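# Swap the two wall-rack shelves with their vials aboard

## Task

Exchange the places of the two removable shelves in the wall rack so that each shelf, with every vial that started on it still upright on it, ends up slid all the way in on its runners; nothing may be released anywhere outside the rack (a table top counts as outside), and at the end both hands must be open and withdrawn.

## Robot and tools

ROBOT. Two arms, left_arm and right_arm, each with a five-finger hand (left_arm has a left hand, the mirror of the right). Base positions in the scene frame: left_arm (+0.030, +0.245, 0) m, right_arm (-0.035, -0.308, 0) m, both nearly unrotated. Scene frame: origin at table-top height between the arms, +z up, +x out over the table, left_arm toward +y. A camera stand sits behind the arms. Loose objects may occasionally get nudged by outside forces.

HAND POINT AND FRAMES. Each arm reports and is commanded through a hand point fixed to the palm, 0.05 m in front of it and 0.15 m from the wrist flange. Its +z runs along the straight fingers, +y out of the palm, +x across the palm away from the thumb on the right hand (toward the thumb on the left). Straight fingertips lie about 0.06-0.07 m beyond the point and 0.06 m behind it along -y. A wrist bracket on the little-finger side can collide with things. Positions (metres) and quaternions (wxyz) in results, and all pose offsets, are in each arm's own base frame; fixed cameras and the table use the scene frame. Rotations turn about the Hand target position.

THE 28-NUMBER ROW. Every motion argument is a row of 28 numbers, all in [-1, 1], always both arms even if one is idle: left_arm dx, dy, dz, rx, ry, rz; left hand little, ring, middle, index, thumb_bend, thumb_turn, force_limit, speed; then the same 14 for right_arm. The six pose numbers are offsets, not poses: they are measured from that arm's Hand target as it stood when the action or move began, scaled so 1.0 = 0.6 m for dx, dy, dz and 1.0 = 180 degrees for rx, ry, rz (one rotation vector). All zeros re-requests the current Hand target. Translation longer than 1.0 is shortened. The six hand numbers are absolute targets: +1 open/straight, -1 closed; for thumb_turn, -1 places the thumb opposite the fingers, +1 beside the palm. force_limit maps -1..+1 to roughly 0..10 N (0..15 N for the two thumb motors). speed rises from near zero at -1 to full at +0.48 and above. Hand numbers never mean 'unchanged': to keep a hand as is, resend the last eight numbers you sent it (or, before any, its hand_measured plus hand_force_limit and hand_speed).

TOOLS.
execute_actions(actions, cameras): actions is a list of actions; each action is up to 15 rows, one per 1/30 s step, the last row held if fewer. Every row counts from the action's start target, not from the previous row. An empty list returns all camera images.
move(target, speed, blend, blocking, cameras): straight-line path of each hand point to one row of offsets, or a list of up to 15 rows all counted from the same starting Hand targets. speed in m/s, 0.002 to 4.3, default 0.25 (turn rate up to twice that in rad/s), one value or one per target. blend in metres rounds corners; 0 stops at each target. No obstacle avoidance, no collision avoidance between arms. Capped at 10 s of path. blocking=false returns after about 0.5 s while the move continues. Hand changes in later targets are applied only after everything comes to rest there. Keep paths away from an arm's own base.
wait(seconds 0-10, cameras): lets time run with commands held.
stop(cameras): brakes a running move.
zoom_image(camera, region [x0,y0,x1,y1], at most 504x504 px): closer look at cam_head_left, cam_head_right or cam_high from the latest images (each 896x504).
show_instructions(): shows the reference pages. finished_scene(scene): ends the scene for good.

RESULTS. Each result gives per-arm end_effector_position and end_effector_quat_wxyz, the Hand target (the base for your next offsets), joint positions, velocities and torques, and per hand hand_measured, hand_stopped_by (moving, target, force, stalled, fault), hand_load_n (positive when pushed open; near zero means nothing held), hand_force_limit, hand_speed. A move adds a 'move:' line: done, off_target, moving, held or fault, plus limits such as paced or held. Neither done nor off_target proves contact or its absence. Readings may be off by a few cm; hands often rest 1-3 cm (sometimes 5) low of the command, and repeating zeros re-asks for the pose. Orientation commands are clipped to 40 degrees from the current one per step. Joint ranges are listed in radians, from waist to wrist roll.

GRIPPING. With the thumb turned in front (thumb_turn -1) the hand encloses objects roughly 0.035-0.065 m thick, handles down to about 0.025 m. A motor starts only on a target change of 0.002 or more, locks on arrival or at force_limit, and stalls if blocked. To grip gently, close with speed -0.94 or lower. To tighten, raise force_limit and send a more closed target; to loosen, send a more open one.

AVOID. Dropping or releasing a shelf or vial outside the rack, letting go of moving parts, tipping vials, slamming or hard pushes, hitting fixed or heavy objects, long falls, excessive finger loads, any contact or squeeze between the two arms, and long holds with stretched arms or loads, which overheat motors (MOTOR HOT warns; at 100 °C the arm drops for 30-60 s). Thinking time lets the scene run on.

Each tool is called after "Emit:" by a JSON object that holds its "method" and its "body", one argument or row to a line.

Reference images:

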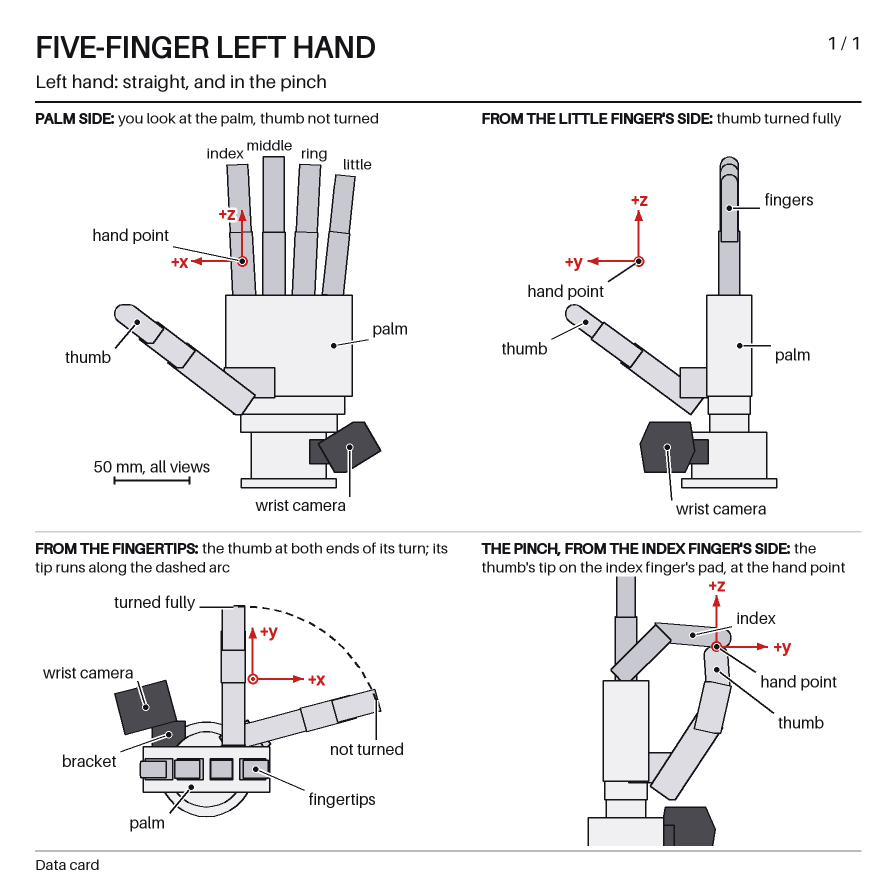

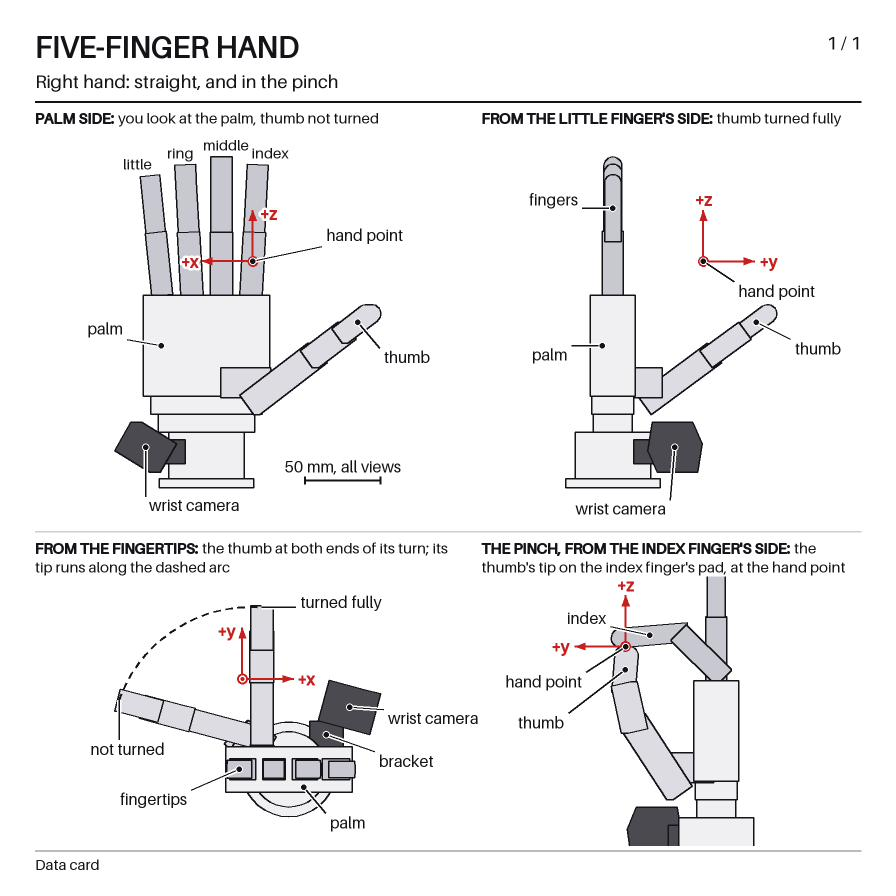

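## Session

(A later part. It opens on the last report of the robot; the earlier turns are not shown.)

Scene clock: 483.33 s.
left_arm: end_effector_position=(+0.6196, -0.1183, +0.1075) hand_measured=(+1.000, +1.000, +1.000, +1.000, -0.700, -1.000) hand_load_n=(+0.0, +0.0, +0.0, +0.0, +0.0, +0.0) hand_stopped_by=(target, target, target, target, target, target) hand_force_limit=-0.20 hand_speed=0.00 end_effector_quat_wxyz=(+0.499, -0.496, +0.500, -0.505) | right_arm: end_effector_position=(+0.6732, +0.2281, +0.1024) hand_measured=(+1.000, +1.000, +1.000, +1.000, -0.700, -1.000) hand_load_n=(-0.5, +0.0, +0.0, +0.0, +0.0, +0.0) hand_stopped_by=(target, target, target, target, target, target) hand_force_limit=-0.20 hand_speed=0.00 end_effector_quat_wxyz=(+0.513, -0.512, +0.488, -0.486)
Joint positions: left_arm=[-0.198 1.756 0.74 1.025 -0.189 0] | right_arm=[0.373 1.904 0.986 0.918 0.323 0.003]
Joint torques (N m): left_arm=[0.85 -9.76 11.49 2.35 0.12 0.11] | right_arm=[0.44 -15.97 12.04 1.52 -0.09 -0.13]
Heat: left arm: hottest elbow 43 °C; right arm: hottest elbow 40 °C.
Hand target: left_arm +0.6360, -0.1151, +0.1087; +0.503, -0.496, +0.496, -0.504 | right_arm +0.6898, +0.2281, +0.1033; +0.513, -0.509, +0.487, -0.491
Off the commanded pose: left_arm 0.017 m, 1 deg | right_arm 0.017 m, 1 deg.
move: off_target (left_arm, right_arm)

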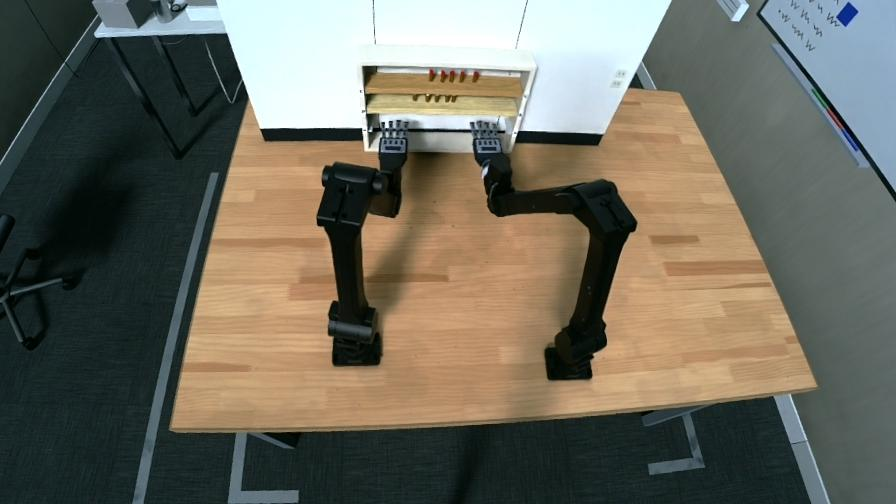

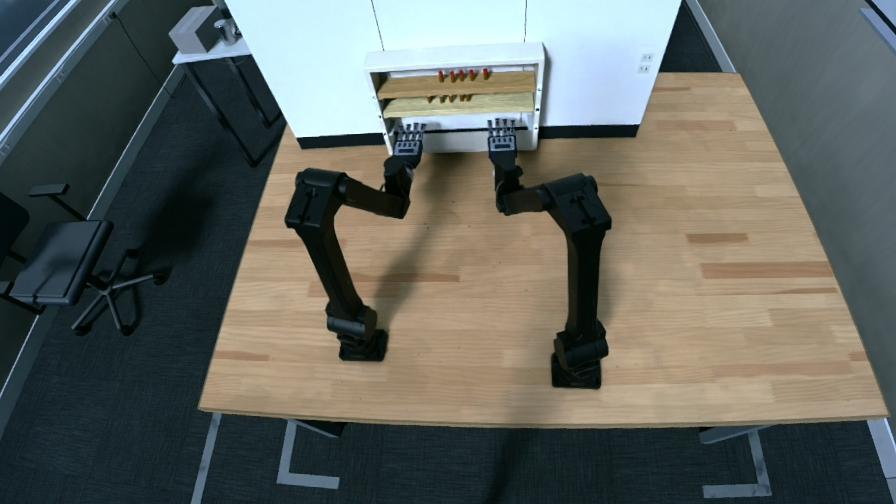

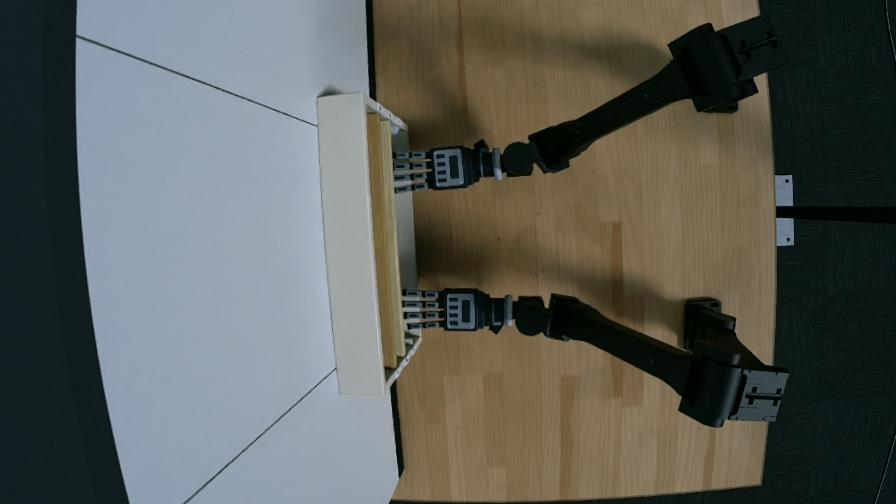

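Emit:
{"method": "move", "body": {
  "target": [0.107,0.013,0.018,0,0,0,1,1,1,1,-0.7,-1,-0.2,0, 0.112,-0.0145,0.021,0,-0.003,0,1,1,1,1,-0.7,-1,-0.2,0],
  "speed": 0.1,
  "cameras": ["all"]
}}

Emit:
{"method": "zoom_image", "body": {
  "camera": "cam_head_left",
  "region": [340, 40, 450, 160]
}}

Emit:
{"method": "zoom_image", "body": {
  "camera": "cam_head_left",
  "region": [440, 40, 550, 160]
}}

Emit:
{"method": "zoom_image", "body": {
  "camera": "cam_head_right",
  "region": [360, 40, 470, 160]
}}

Emit:
{"method": "zoom_image", "body": {
  "camera": "cam_head_right",
  "region": [450, 40, 560, 160]
}}

Emit:
{"method": "zoom_image", "body": {
  "camera": "cam_high",
  "region": [350, 80, 450, 200]
}}

Emit:
{"method": "zoom_image", "body": {
  "camera": "cam_high",
  "region": [350, 280, 450, 400]
}}

Scene clock: 508.03 s.
left_arm: end_effector_position=(+0.6832, -0.1112, +0.1191) hand_measured=(+1.000, +1.000, +1.000, +1.000, -0.700, -1.000) hand_load_n=(+0.0, +0.0, +0.0, +0.0, +0.0, +0.0) hand_stopped_by=(target, target, target, target, target, target) hand_force_limit=-0.20 hand_speed=0.00 end_effector_quat_wxyz=(+0.500, -0.496, +0.500, -0.504) | right_arm: end_effector_position=(+0.7321, +0.2197, +0.1153) hand_measured=(+1.000, +1.000, +1.000, +1.000, -0.700, -1.000) hand_load_n=(+0.0, +0.0, +0.5, +0.0, +0.0, +0.0) hand_stopped_by=(target, target, target, target, target, target) hand_force_limit=-0.20 hand_speed=0.00 end_effector_quat_wxyz=(+0.516, -0.508, +0.487, -0.489)
Joint positions: left_arm=[-0.159 1.834 0.925 0.918 -0.151 0] | right_arm=[0.322 1.975 1.155 0.829 0.273 0.003]
Joint torques (N m): left_arm=[0.91 -11.81 12.74 2.39 0.13 0.1] | right_arm=[0.15 -17.73 14.99 1.06 -0.25 -0.18]
Heat: left arm: hottest elbow 44 °C; right arm: hottest elbow 39 °C.
Hand target: left_arm +0.7003, -0.1073, +0.1198; +0.504, -0.496, +0.496, -0.504 | right_arm +0.7571, +0.2193, +0.1159; +0.515, -0.507, +0.484, -0.493
Off the commanded pose: left_arm 0.018 m, 1 deg | right_arm 0.025 m, 1 deg.
move: off_target (left_arm, right_arm)

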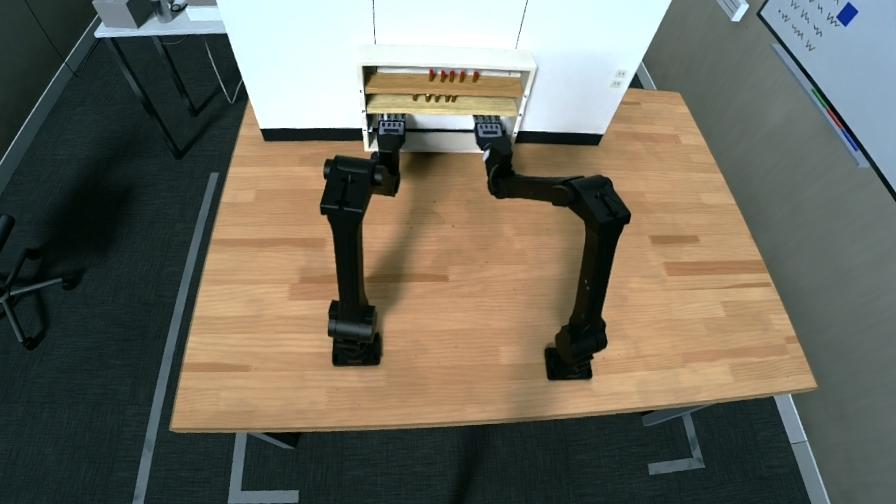

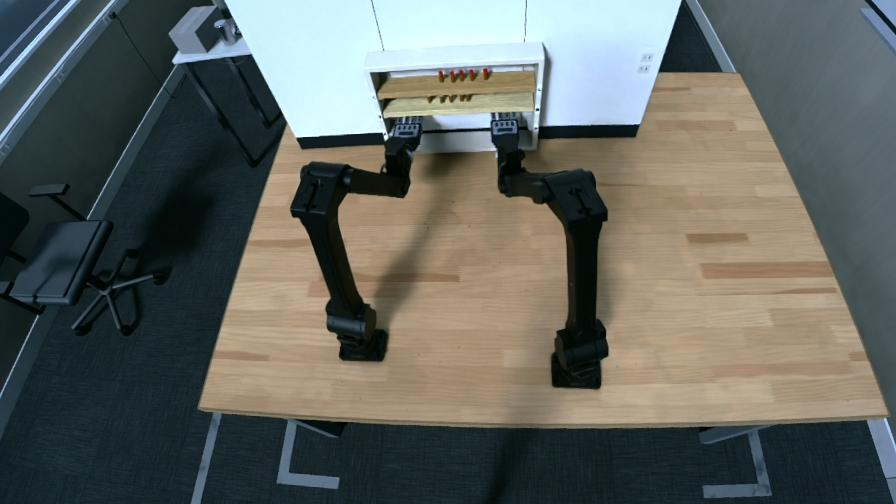

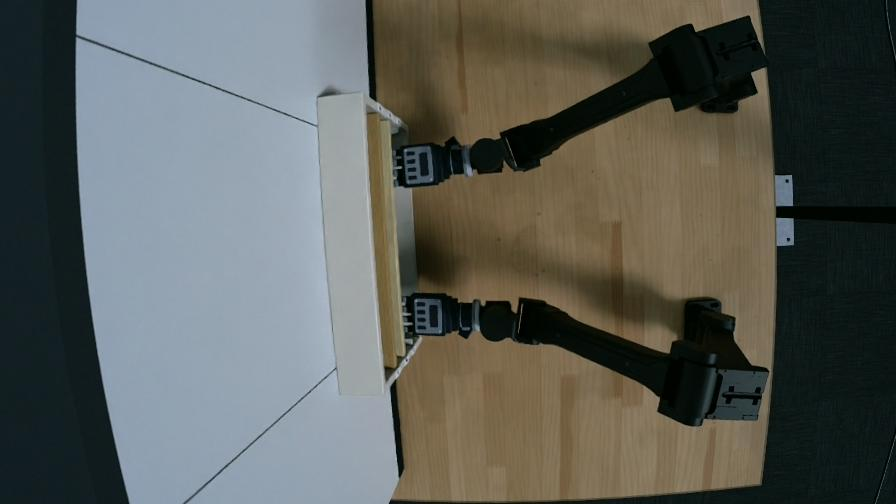

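Scaled by 4.200 from the camera's 896x504 image, which has a finer 1280x720 frame.

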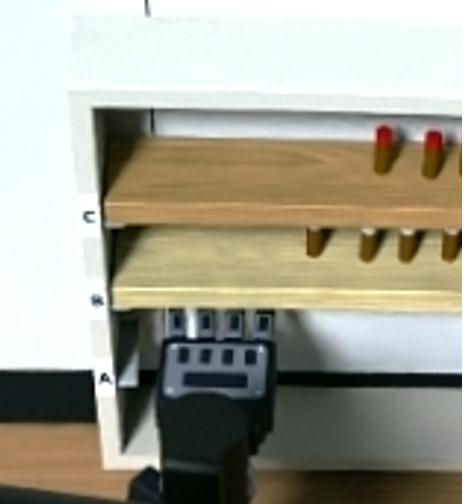

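Scaled by 4.200 from the camera's 896x504 image, which has a finer 1280x720 frame.

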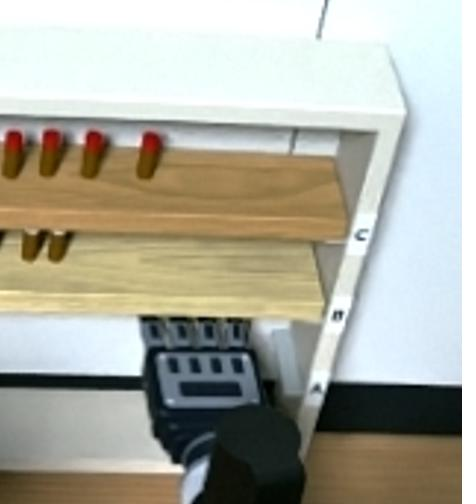

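Scaled by 4.200 from the camera's 896x504 image, which has a finer 1280x720 frame.

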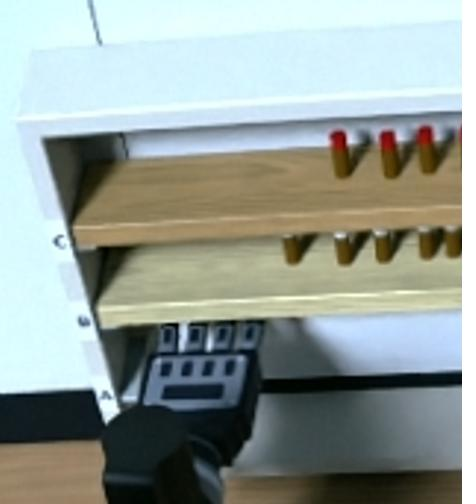

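Scaled by 4.200 from the camera's 896x504 image, which has a finer 1280x720 frame.

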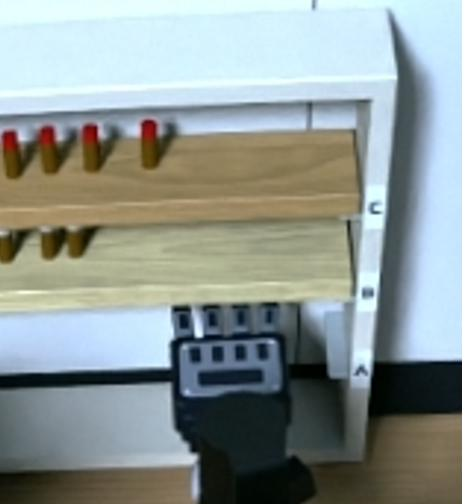

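Scaled by 4.200 from the camera's 896x504 image, which has a finer 1280x720 frame.

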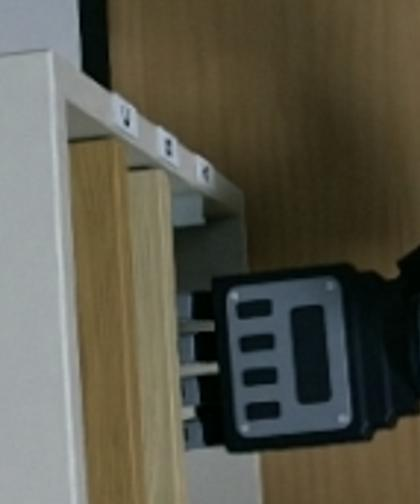

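Scaled by 4.200 from the camera's 896x504 image, which has a finer 1280x720 frame.

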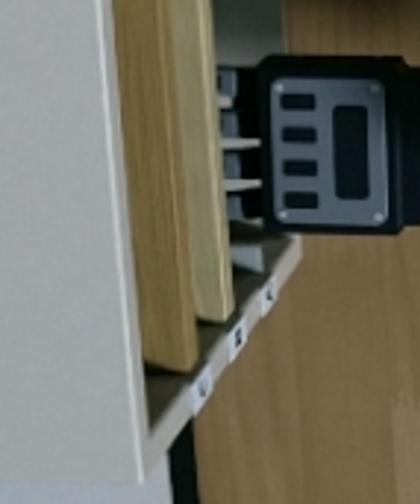

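Emit:
{"method": "move", "body": {
  "target": [0,0,0.02,0,-0.008,0,1,1,1,1,-0.7,-1,-0.2,0, 0,0,0.02,0,-0.01,0,1,1,1,1,-0.7,-1,-0.2,0],
  "speed": 0.03
}}

Scene clock: 523.93 s.
left_arm: end_effector_position=(+0.6833, -0.1112, +0.1190) hand_measured=(+1.000, +1.000, +1.000, +1.000, -0.700, -1.000) hand_load_n=(+0.0, +0.0, +0.0, +0.0, +0.0, +0.0) hand_stopped_by=(target, target, target, target, target, target) hand_force_limit=-0.20 hand_speed=0.00 end_effector_quat_wxyz=(+0.500, -0.496, +0.500, -0.504) | right_arm: end_effector_position=(+0.7322, +0.2196, +0.1155) hand_measured=(+1.000, +1.000, +1.000, +1.000, -0.700, -1.000) hand_load_n=(+0.0, +0.0, +0.0, +0.0, +0.0, +0.0) hand_stopped_by=(target, target, target, target, target, target) hand_force_limit=-0.20 hand_speed=0.00 end_effector_quat_wxyz=(+0.516, -0.508, +0.487, -0.489)
Joint positions: left_arm=[-0.159 1.835 0.926 0.918 -0.151 0] | right_arm=[0.322 1.975 1.155 0.83 0.273 0.003]
Joint torques (N m): left_arm=[0.79 -12.51 12.51 2.96 0.11 0.13] | right_arm=[0.21 -18.43 14.72 2.1 -0.23 -0.24]
Heat: left arm: hottest elbow 45 °C; right arm: hottest elbow 40 °C.
Hand target: left_arm +0.7003, -0.1072, +0.1317; +0.510, -0.490, +0.490, -0.511 | right_arm +0.7571, +0.2193, +0.1279; +0.523, -0.499, +0.476, -0.501
Off the commanded pose: left_arm 0.022 m, 2 deg | right_arm 0.028 m, 2 deg.
move: off_target (left_arm, right_arm)

Emit:
{"method": "move", "body": {
  "target": [0,0,0.013,0,0,0,1,1,1,1,-0.7,-1,-0.2,0, 0,0,0.013,0,0,0,1,1,1,1,-0.7,-1,-0.2,0],
  "speed": 0.03
}}

Scene clock: 530.03 s.
left_arm: end_effector_position=(+0.6829, -0.1112, +0.1174) hand_measured=(+1.000, +1.000, +1.000, +1.000, -0.700, -1.000) hand_load_n=(+0.0, +0.0, +0.0, +0.0, +0.0, +0.0) hand_stopped_by=(target, target, target, target, target, target) hand_force_limit=-0.20 hand_speed=0.00 end_effector_quat_wxyz=(+0.499, -0.497, +0.501, -0.503) | right_arm: end_effector_position=(+0.7322, +0.2196, +0.1155) hand_measured=(+1.000, +1.000, +1.000, +1.000, -0.700, -1.000) hand_load_n=(+0.0, +0.0, +0.0, +0.0, +0.0, +0.0) hand_stopped_by=(target, target, target, target, target, target) hand_force_limit=-0.20 hand_speed=0.00 end_effector_quat_wxyz=(+0.516, -0.508, +0.487, -0.489)
Joint positions: left_arm=[-0.159 1.835 0.926 0.912 -0.151 0] | right_arm=[0.322 1.975 1.155 0.83 0.273 0.003]
Joint torques (N m): left_arm=[0.79 -13.92 12.7 2.43 0.11 0.14] | right_arm=[0.44 -19.78 14.83 1.4 -0.2 -0.25]
Heat: left arm: hottest elbow 45 °C; right arm: hottest elbow 41 °C.
Hand target: left_arm +0.7003, -0.1072, +0.1395; +0.510, -0.490, +0.489, -0.511 | right_arm +0.7571, +0.2194, +0.1357; +0.523, -0.499, +0.476, -0.501
Off the commanded pose: left_arm 0.028 m, 2 deg | right_arm 0.032 m, 2 deg.
move: off_target (left_arm, right_arm)

Emit:
{"method": "move", "body": {
  "target": [0,0,0.015,0,0,0,1,1,1,1,-0.7,-1,-0.2,0, 0,0,0.015,0,0,0,1,1,1,1,-0.7,-1,-0.2,0],
  "speed": 0.03
}}

Scene clock: 536.20 s.
left_arm: end_effector_position=(+0.6817, -0.1110, +0.1170) hand_measured=(+1.000, +1.000, +1.000, +1.000, -0.700, -1.000) hand_load_n=(+0.0, +0.0, -0.5, +0.0, +0.0, +0.0) hand_stopped_by=(target, target, target, target, target, target) hand_force_limit=-0.20 hand_speed=0.00 end_effector_quat_wxyz=(+0.496, -0.500, +0.505, -0.499) | right_arm: end_effector_position=(+0.7315, +0.2194, +0.1157) hand_measured=(+1.000, +1.000, +1.000, +1.000, -0.700, -1.000) hand_load_n=(+0.0, +0.0, +0.0, +0.0, +0.5, +0.0) hand_stopped_by=(target, target, target, target, target, target) hand_force_limit=-0.20 hand_speed=0.00 end_effector_quat_wxyz=(+0.513, -0.510, +0.488, -0.488)
Joint positions: left_arm=[-0.159 1.826 0.926 0.889 -0.151 0] | right_arm=[0.322 1.97 1.155 0.818 0.273 0.002]
Joint torques (N m): left_arm=[0.73 -14.74 13.03 2.35 0.1 0.13] | right_arm=[0.32 -20.89 15.09 1.21 -0.2 -0.26]
Heat: left arm: hottest elbow 45 °C; right arm: hottest elbow 41 °C.
Hand target: left_arm +0.7003, -0.1072, +0.1486; +0.510, -0.490, +0.489, -0.511 | right_arm +0.7571, +0.2194, +0.1447; +0.523, -0.499, +0.476, -0.501
Off the commanded pose: left_arm 0.037 m, 3 deg | right_arm 0.039 m, 3 deg.
move: off_target (left_arm, right_arm)

Emit:
{"method": "wait", "body": {
  "seconds": 0.1,
  "cameras": ["all"]
}}

Emit:
{"method": "zoom_image", "body": {
  "camera": "cam_head_left",
  "region": [340, 40, 450, 160]
}}

Emit:
{"method": "zoom_image", "body": {
  "camera": "cam_head_left",
  "region": [440, 40, 550, 160]
}}

Scene clock: 544.70 s.
left_arm: end_effector_position=(+0.6816, -0.1110, +0.1169) hand_measured=(+1.000, +1.000, +1.000, +1.000, -0.700, -1.000) hand_load_n=(-0.5, +0.0, +0.0, +0.0, +0.0, +0.0) hand_stopped_by=(target, target, target, target, target, target) hand_force_limit=-0.20 hand_speed=0.00 end_effector_quat_wxyz=(+0.495, -0.500, +0.505, -0.499) | right_arm: end_effector_position=(+0.7315, +0.2194, +0.1157) hand_measured=(+1.000, +1.000, +1.000, +1.000, -0.700, -1.000) hand_load_n=(+0.0, +0.0, +0.5, +0.0, +0.5, +0.0) hand_stopped_by=(target, target, target, target, target, target) hand_force_limit=-0.20 hand_speed=0.00 end_effector_quat_wxyz=(+0.513, -0.510, +0.488, -0.488)
Joint positions: left_arm=[-0.159 1.826 0.926 0.888 -0.151 0] | right_arm=[0.322 1.97 1.155 0.818 0.273 0.002]
Joint torques (N m): left_arm=[0.79 -14.8 13.03 2.36 0.1 0.14] | right_arm=[0.21 -20.72 15.08 1.13 -0.21 -0.27]
Heat: left arm: hottest elbow 45 °C; right arm: hottest elbow 41 °C.
Hand target: left_arm +0.7003, -0.1072, +0.1486; +0.510, -0.490, +0.489, -0.511 | right_arm +0.7571, +0.2194, +0.1447; +0.523, -0.499, +0.476, -0.501
Off the commanded pose: left_arm 0.037 m, 3 deg | right_arm 0.039 m, 3 deg.
wait: 0.10 s; at rest from the start

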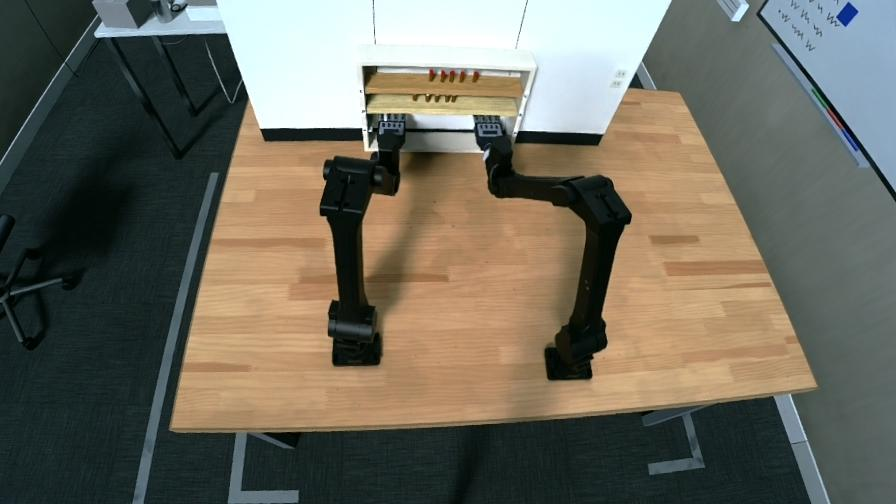

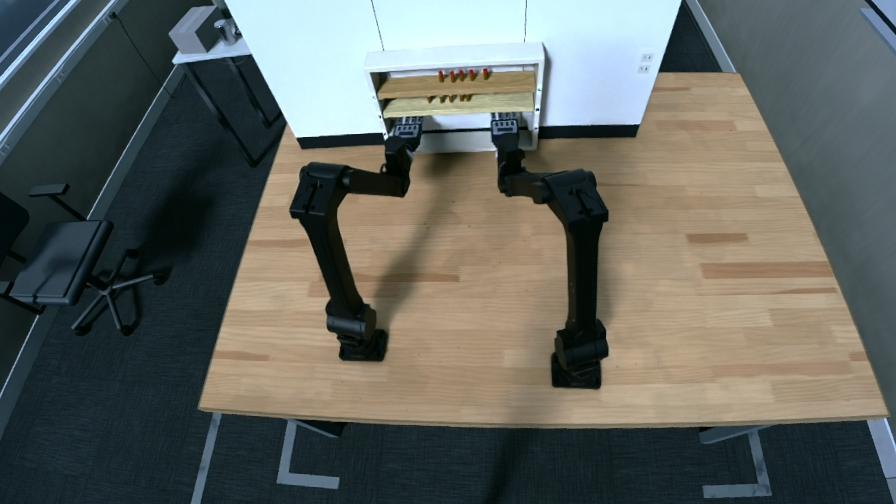

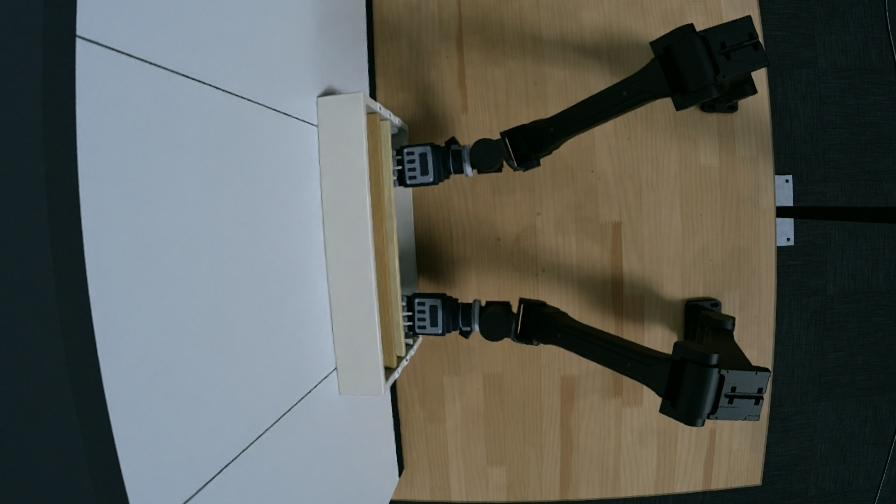

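Scaled by 4.200 from the camera's 896x504 image, which has a finer 1280x720 frame.

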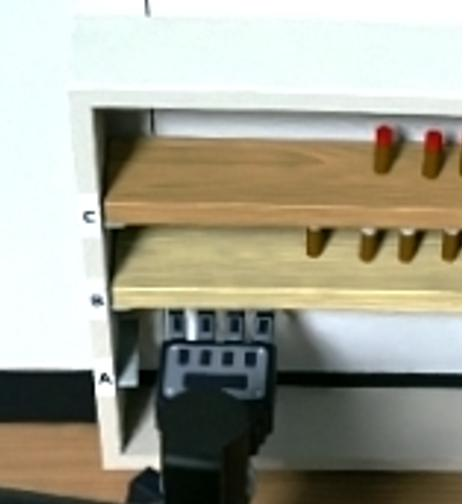

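Scaled by 4.200 from the camera's 896x504 image, which has a finer 1280x720 frame.

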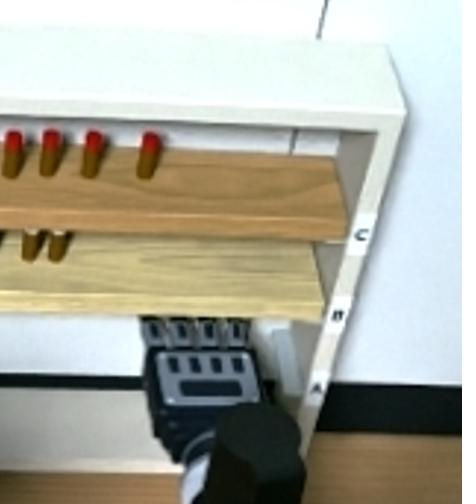

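Emit:
{"method": "move", "body": {
  "target": [0,0,0.015,0,0,0,1,1,1,1,-0.7,-1,-0.2,0, 0,0,0.015,0,0,0,1,1,1,1,-0.7,-1,-0.2,0],
  "speed": 0.03
}}

Scene clock: 559.63 s.
left_arm: end_effector_position=(+0.6825, -0.1111, +0.1260) hand_measured=(+1.000, +1.000, +1.000, +1.000, -0.700, -1.000) hand_load_n=(+0.0, +0.0, -0.5, +0.0, +0.0, +0.0) hand_stopped_by=(target, target, target, target, target, target) hand_force_limit=-0.20 hand_speed=0.00 end_effector_quat_wxyz=(+0.496, -0.500, +0.505, -0.499) | right_arm: end_effector_position=(+0.7308, +0.2191, +0.1173) hand_measured=(+1.000, +1.000, +1.000, +1.000, -0.700, -1.000) hand_load_n=(+0.0, +0.0, +0.0, -0.5, +0.0, +0.5) hand_stopped_by=(target, target, target, target, target, target) hand_force_limit=-0.20 hand_speed=0.00 end_effector_quat_wxyz=(+0.509, -0.515, +0.490, -0.486)
Joint positions: left_arm=[-0.159 1.808 0.932 0.865 -0.151 0] | right_arm=[0.322 1.96 1.157 0.792 0.273 0.001]
Joint torques (N m): left_arm=[0.79 -14.68 13.12 2.35 0.1 0.14] | right_arm=[0.62 -21.48 15.17 1.36 -0.2 -0.26]
Heat: left arm: hottest elbow 46 °C; right arm: hottest elbow 42 °C.
Hand target: left_arm +0.7003, -0.1072, +0.1575; +0.510, -0.490, +0.490, -0.511 | right_arm +0.7571, +0.2193, +0.1538; +0.523, -0.499, +0.476, -0.501
Off the commanded pose: left_arm 0.036 m, 3 deg | right_arm 0.045 m, 3 deg.
move: off_target (left_arm, right_arm)

Emit:
{"method": "move", "body": {
  "target": [0,0,0.007,0,0,0,1,1,1,1,-0.7,-1,-0.2,0, 0,0,0.012,0,0,0,1,1,1,1,-0.7,-1,-0.2,0],
  "speed": 0.03
}}

Scene clock: 565.77 s.
left_arm: end_effector_position=(+0.6818, -0.1110, +0.1284) hand_measured=(+1.000, +1.000, +1.000, +1.000, -0.700, -1.000) hand_load_n=(+0.0, +0.0, -0.5, +0.0, +0.0, +0.0) hand_stopped_by=(target, target, target, target, target, target) hand_force_limit=-0.20 hand_speed=0.00 end_effector_quat_wxyz=(+0.495, -0.501, +0.506, -0.498) | right_arm: end_effector_position=(+0.7302, +0.2189, +0.1184) hand_measured=(+1.000, +1.000, +1.000, +1.000, -0.700, -1.000) hand_load_n=(+0.0, +0.0, +0.0, +0.0, +0.0, +0.0) hand_stopped_by=(target, target, target, target, target, target) hand_force_limit=-0.20 hand_speed=0.00 end_effector_quat_wxyz=(+0.506, -0.518, +0.491, -0.484)
Joint positions: left_arm=[-0.159 1.8 0.932 0.854 -0.151 0] | right_arm=[0.322 1.952 1.159 0.773 0.273 0.001]
Joint torques (N m): left_arm=[0.79 -14.68 13.37 2.41 0.1 0.13] | right_arm=[0.44 -21.71 15.32 1.46 -0.18 -0.27]
Heat: left arm: hottest elbow 45 °C; right arm: hottest elbow 44 °C.
Hand target: left_arm +0.7003, -0.1072, +0.1617; +0.510, -0.490, +0.490, -0.511 | right_arm +0.7571, +0.2194, +0.1611; +0.523, -0.499, +0.476, -0.501
Off the commanded pose: left_arm 0.038 m, 3 deg | right_arm 0.050 m, 4 deg.
move: off_target (left_arm, right_arm)

Emit:
{"method": "move", "body": {
  "target": [0,0,0.007,0,-0.008,0,1,1,1,1,-0.7,-1,-0.2,0, 0,0,0.015,0,-0.01,0,1,1,1,1,-0.7,-1,-0.2,0],
  "speed": 0.03
}}

Scene clock: 574.83 s.
left_arm: end_effector_position=(+0.6824, -0.1111, +0.1323) hand_measured=(+1.000, +1.000, +1.000, +1.000, -0.700, -1.000) hand_load_n=(+0.0, +0.0, +0.0, +0.0, +0.0, +0.0) hand_stopped_by=(target, target, target, target, target, target) hand_force_limit=-0.20 hand_speed=0.00 end_effector_quat_wxyz=(+0.497, -0.498, +0.503, -0.501) | right_arm: end_effector_position=(+0.7303, +0.2183, +0.1186) hand_measured=(+1.000, +1.000, +1.000, +1.000, -0.700, -1.000) hand_load_n=(+0.0, +0.0, -1.5, +0.0, +0.0, +0.0) hand_stopped_by=(target, target, target, target, target, target) hand_force_limit=-0.20 hand_speed=0.00 end_effector_quat_wxyz=(+0.504, -0.520, +0.489, -0.487)
Joint positions: left_arm=[-0.159 1.798 0.932 0.863 -0.151 0] | right_arm=[0.322 1.952 1.159 0.773 0.273 -0.009]
Joint torques (N m): left_arm=[0.73 -14.27 12.92 3.37 0.08 0.18] | right_arm=[0.38 -22.07 14.79 2.88 -0.16 -0.23]
Heat: left arm: hottest elbow 45 °C; right arm: hottest elbow 45 °C.
Hand target: left_arm +0.7003, -0.1072, +0.1658; +0.516, -0.483, +0.483, -0.517 | right_arm +0.7571, +0.2194, +0.1700; +0.530, -0.491, +0.468, -0.509
Off the commanded pose: left_arm 0.038 m, 4 deg | right_arm 0.058 m, 6 deg.
move: off_target (left_arm, right_arm)

Emit:
{"method": "move", "body": {
  "target": [0,0,0.010,0,0,0,1,1,1,1,-0.7,-1,-0.2,0, 0,0,0,0,0,0,1,1,1,1,-0.7,-1,-0.2,0],
  "speed": 0.03,
  "cameras": ["all"]
}}

Emit:
{"method": "zoom_image", "body": {
  "camera": "cam_head_left",
  "region": [340, 40, 450, 160]
}}

Emit:
{"method": "zoom_image", "body": {
  "camera": "cam_head_left",
  "region": [440, 40, 550, 160]
}}

Scene clock: 582.70 s.
left_arm: end_effector_position=(+0.6824, -0.1111, +0.1376) hand_measured=(+1.000, +1.000, +1.000, +1.000, -0.700, -1.000) hand_load_n=(+0.0, +0.0, +0.0, +0.0, +0.0, +0.5) hand_stopped_by=(target, target, target, target, target, target) hand_force_limit=-0.20 hand_speed=0.00 end_effector_quat_wxyz=(+0.499, -0.497, +0.500, -0.504) | right_arm: end_effector_position=(+0.7303, +0.2183, +0.1186) hand_measured=(+1.000, +1.000, +1.000, +1.000, -0.700, -1.000) hand_load_n=(+0.0, +0.0, -1.5, +0.0, +0.0, +0.0) hand_stopped_by=(target, target, target, target, target, target) hand_force_limit=-0.20 hand_speed=0.00 end_effector_quat_wxyz=(+0.503, -0.520, +0.489, -0.487)
Joint positions: left_arm=[-0.159 1.79 0.932 0.863 -0.151 0] | right_arm=[0.322 1.952 1.159 0.773 0.273 -0.009]
Joint torques (N m): left_arm=[0.73 -14.56 13.23 2.74 0.08 0.17] | right_arm=[0.03 -22.12 14.83 2.89 -0.17 -0.25]
Heat: left arm: hottest elbow 45 °C; right arm: hottest elbow 46 °C.
Hand target: left_arm +0.7003, -0.1072, +0.1718; +0.516, -0.483, +0.483, -0.517 | right_arm +0.7571, +0.2194, +0.1700; +0.530, -0.491, +0.468, -0.509
Off the commanded pose: left_arm 0.039 m, 3 deg | right_arm 0.058 m, 6 deg.
move: off_target (left_arm, right_arm)

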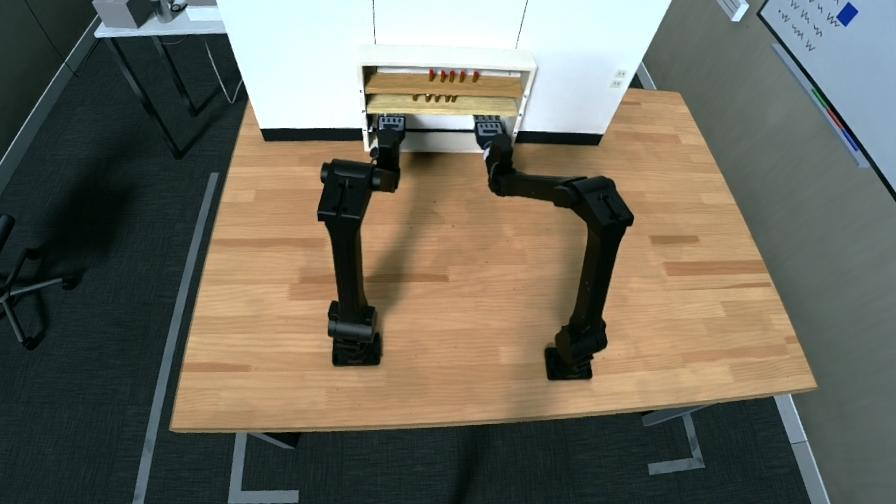

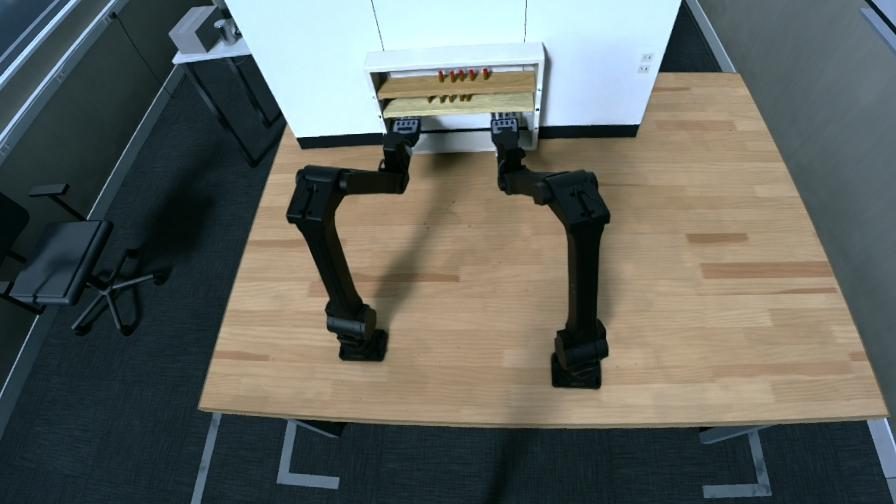

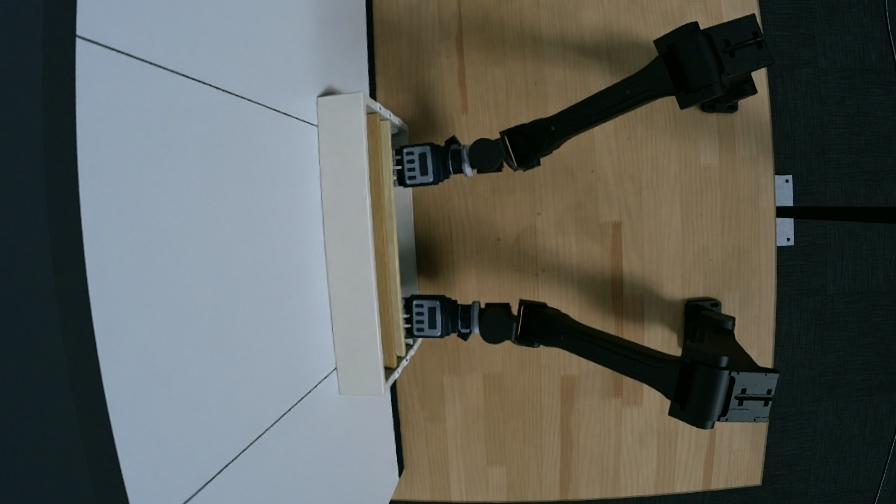

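Scaled by 4.200 from the camera's 896x504 image, which has a finer 1280x720 frame.

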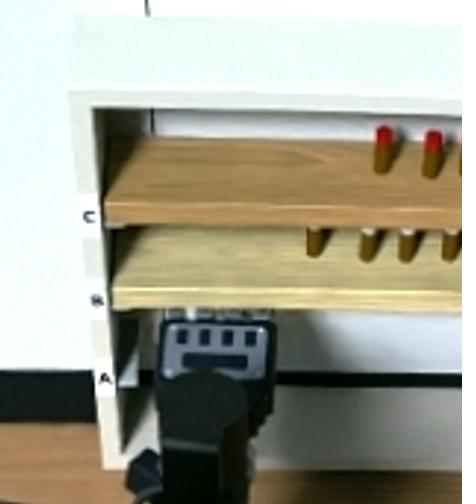

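Scaled by 4.200 from the camera's 896x504 image, which has a finer 1280x720 frame.

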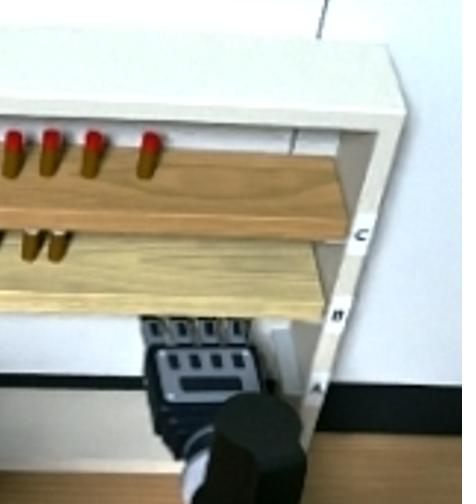

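Emit:
{"method": "move", "body": {
  "target": [0,0,0,0,0,0,1,1,1,1,-0.7,-1,-0.2,0, -0.07,-0.003,-0.03,0,0,0,1,1,1,1,-0.7,-1,-0.2,0],
  "speed": 0.05
}}

Scene clock: 633.83 s.
left_arm: end_effector_position=(+0.6824, -0.1111, +0.1376) hand_measured=(+1.000, +1.000, +1.000, +1.000, -0.700, -1.000) hand_load_n=(+0.0, +0.0, +0.0, +0.0, +0.0, +0.0) hand_stopped_by=(target, target, target, target, target, target) hand_force_limit=-0.20 hand_speed=0.00 end_effector_quat_wxyz=(+0.499, -0.497, +0.500, -0.504) | right_arm: end_effector_position=(+0.7192, +0.2128, +0.1395) hand_measured=(+1.000, +1.000, +1.000, +1.000, -0.700, -1.000) hand_load_n=(+0.0, -0.5, +0.0, +0.0, +0.0, +0.0) hand_stopped_by=(target, target, target, target, target, target) hand_force_limit=-0.20 hand_speed=0.00 end_effector_quat_wxyz=(+0.524, -0.495, +0.478, -0.502)
Joint positions: left_arm=[-0.159 1.79 0.932 0.863 -0.151 0] | right_arm=[0.322 1.92 1.107 0.868 0.283 -0.011]
Joint torques (N m): left_arm=[0.79 -14.62 13.31 2.71 0.08 0.17] | right_arm=[1.85 -21.83 8.25 2.61 0.18 -0.24]
Heat: left arm: hottest elbow 46 °C; right arm: hottest elbow 48 °C.
Hand target: left_arm +0.7003, -0.1072, +0.1718; +0.516, -0.483, +0.483, -0.517 | right_arm +0.7149, +0.2177, +0.1519; +0.530, -0.491, +0.468, -0.509
Off the commanded pose: left_arm 0.039 m, 3 deg | right_arm 0.014 m, 2 deg.
move: off_target (left_arm, right_arm)

Emit:
{"method": "move", "body": {
  "target": [-0.065,0,-0.01,0,0,0,1,1,1,1,-0.7,-1,-0.2,0, 0,-0.003,0,0,0.005,0,1,1,1,1,-0.7,-1,-0.2,0],
  "speed": 0.05,
  "cameras": ["all"]
}}

Emit:
{"method": "zoom_image", "body": {
  "camera": "cam_head_left",
  "region": [340, 40, 450, 160]
}}

Emit:
{"method": "zoom_image", "body": {
  "camera": "cam_head_left",
  "region": [440, 40, 550, 160]
}}

Emit:
{"method": "zoom_image", "body": {
  "camera": "cam_high",
  "region": [350, 80, 450, 200]
}}

Emit:
{"method": "zoom_image", "body": {
  "camera": "cam_high",
  "region": [350, 280, 450, 400]
}}

Scene clock: 647.03 s.
left_arm: end_effector_position=(+0.6630, -0.1062, +0.1440) hand_measured=(+1.000, +1.000, +1.000, +1.000, -0.700, -1.000) hand_load_n=(+0.0, +0.0, +0.0, -0.5, +0.0, +0.0) hand_stopped_by=(target, target, target, target, target, target) hand_force_limit=-0.20 hand_speed=0.00 end_effector_quat_wxyz=(+0.505, -0.495, +0.495, -0.505) | right_arm: end_effector_position=(+0.7191, +0.2128, +0.1400) hand_measured=(+1.000, +1.000, +1.000, +1.000, -0.700, -1.000) hand_load_n=(+0.0, -1.0, -0.5, +0.0, +0.0, +0.0) hand_stopped_by=(target, target, target, target, target, target) hand_force_limit=-0.20 hand_speed=0.00 end_effector_quat_wxyz=(+0.524, -0.495, +0.478, -0.502)
Joint positions: left_arm=[-0.159 1.744 0.871 0.893 -0.159 0.004] | right_arm=[0.322 1.919 1.107 0.866 0.283 -0.011]
Joint torques (N m): left_arm=[-0.32 -14.74 8.29 3.92 -0.1 0.14] | right_arm=[1.55 -22.18 8.44 1.8 0.07 -0.19]
Heat: left arm: hottest elbow 46 °C; right arm: hottest elbow 46 °C.
Hand target: left_arm +0.6613, -0.1073, +0.1659; +0.516, -0.483, +0.483, -0.517 | right_arm +0.7150, +0.2159, +0.1519; +0.526, -0.495, +0.472, -0.505
Off the commanded pose: left_arm 0.022 m, 3 deg | right_arm 0.013 m, 1 deg.
move: off_target (left_arm, right_arm)

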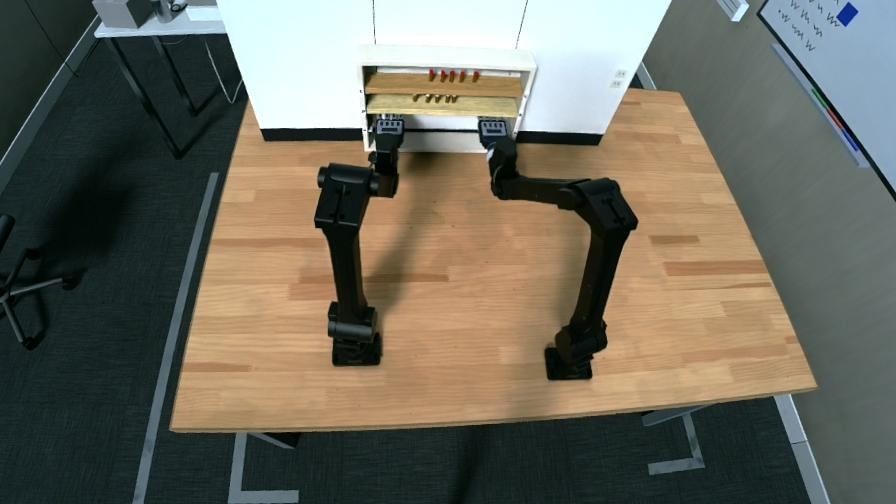

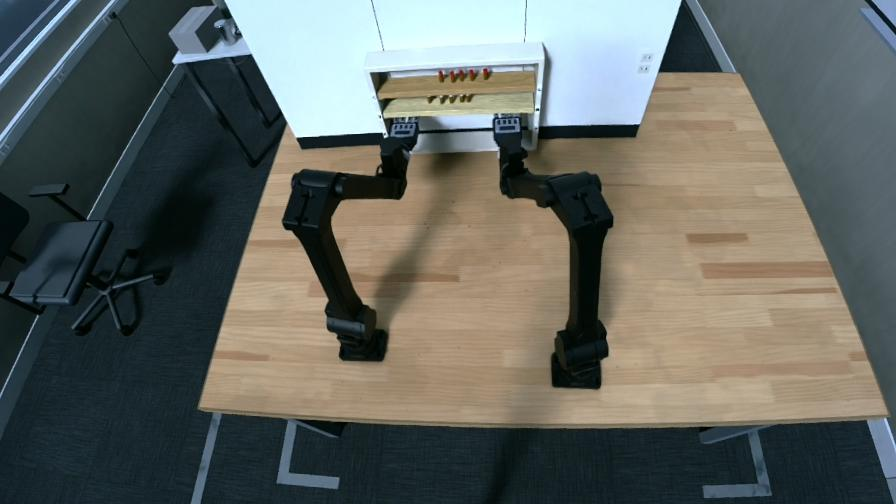

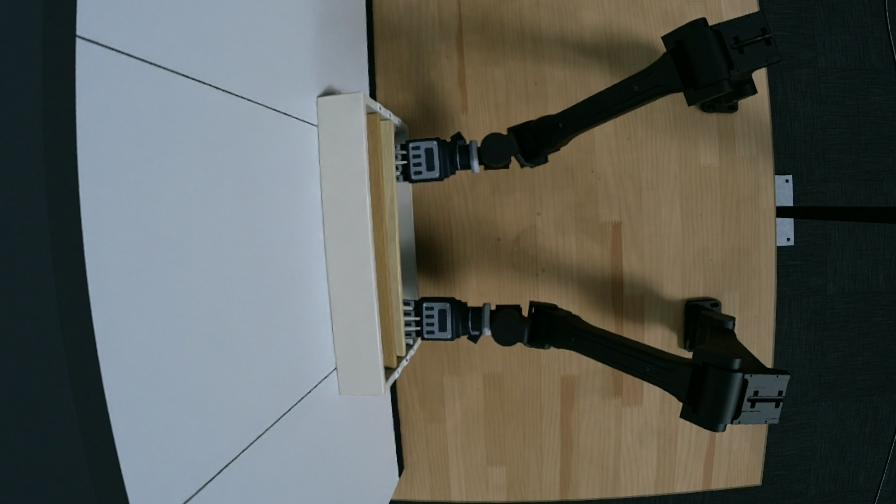

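Scaled by 4.200 from the camera's 896x504 image, which has a finer 1280x720 frame.

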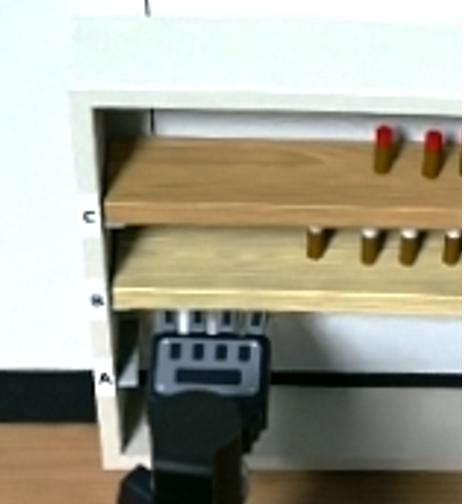

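Scaled by 4.200 from the camera's 896x504 image, which has a finer 1280x720 frame.

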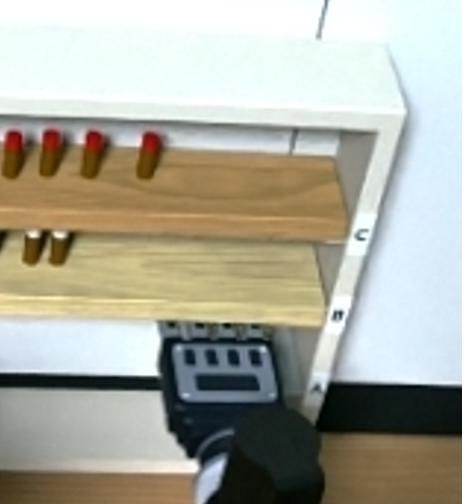

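Scaled by 4.200 from the camera's 896x504 image, which has a finer 1280x720 frame.

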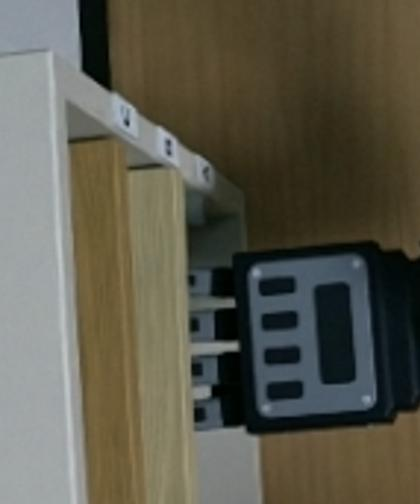

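Scaled by 4.200 from the camera's 896x504 image, which has a finer 1280x720 frame.

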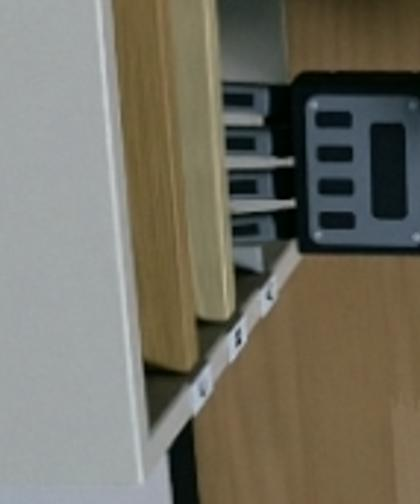

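Emit:
{"method": "move", "body": {
  "target": [0.05,-0.005,0,0,0,0,1,1,1,1,-0.7,-1,-0.2,0, 0,0,0,0,0,0,1,1,1,1,-0.7,-1,-0.2,0],
  "speed": 0.05
}}

Scene clock: 660.93 s.
left_arm: end_effector_position=(+0.6678, -0.1069, +0.1443) hand_measured=(+1.000, +1.000, +1.000, +1.000, -0.700, -1.000) hand_load_n=(+0.0, +0.0, -0.5, -0.5, +0.0, +0.0) hand_stopped_by=(target, target, target, target, target, target) hand_force_limit=-0.20 hand_speed=0.00 end_effector_quat_wxyz=(+0.505, -0.495, +0.495, -0.505) | right_arm: end_effector_position=(+0.7191, +0.2128, +0.1400) hand_measured=(+1.000, +1.000, +1.000, +1.000, -0.700, -1.000) hand_load_n=(+0.0, -1.0, -0.5, +0.0, +0.0, +0.0) hand_stopped_by=(target, target, target, target, target, target) hand_force_limit=-0.20 hand_speed=0.00 end_effector_quat_wxyz=(+0.524, -0.495, +0.478, -0.502)
Joint positions: left_arm=[-0.159 1.753 0.886 0.887 -0.159 0.004] | right_arm=[0.322 1.919 1.107 0.866 0.283 -0.011]
Joint torques (N m): left_arm=[0.09 -11.63 14.61 2.73 0.07 0.13] | right_arm=[1.61 -22.53 8.54 1.83 0.06 -0.19]
Heat: left arm: hottest elbow 44 °C; right arm: hottest elbow 44 °C.
Hand target: left_arm +0.6913, -0.1103, +0.1659; +0.516, -0.483, +0.483, -0.517 | right_arm +0.7150, +0.2159, +0.1519; +0.526, -0.495, +0.472, -0.505
Off the commanded pose: left_arm 0.032 m, 3 deg | right_arm 0.013 m, 1 deg.
move: off_target (left_arm, right_arm)


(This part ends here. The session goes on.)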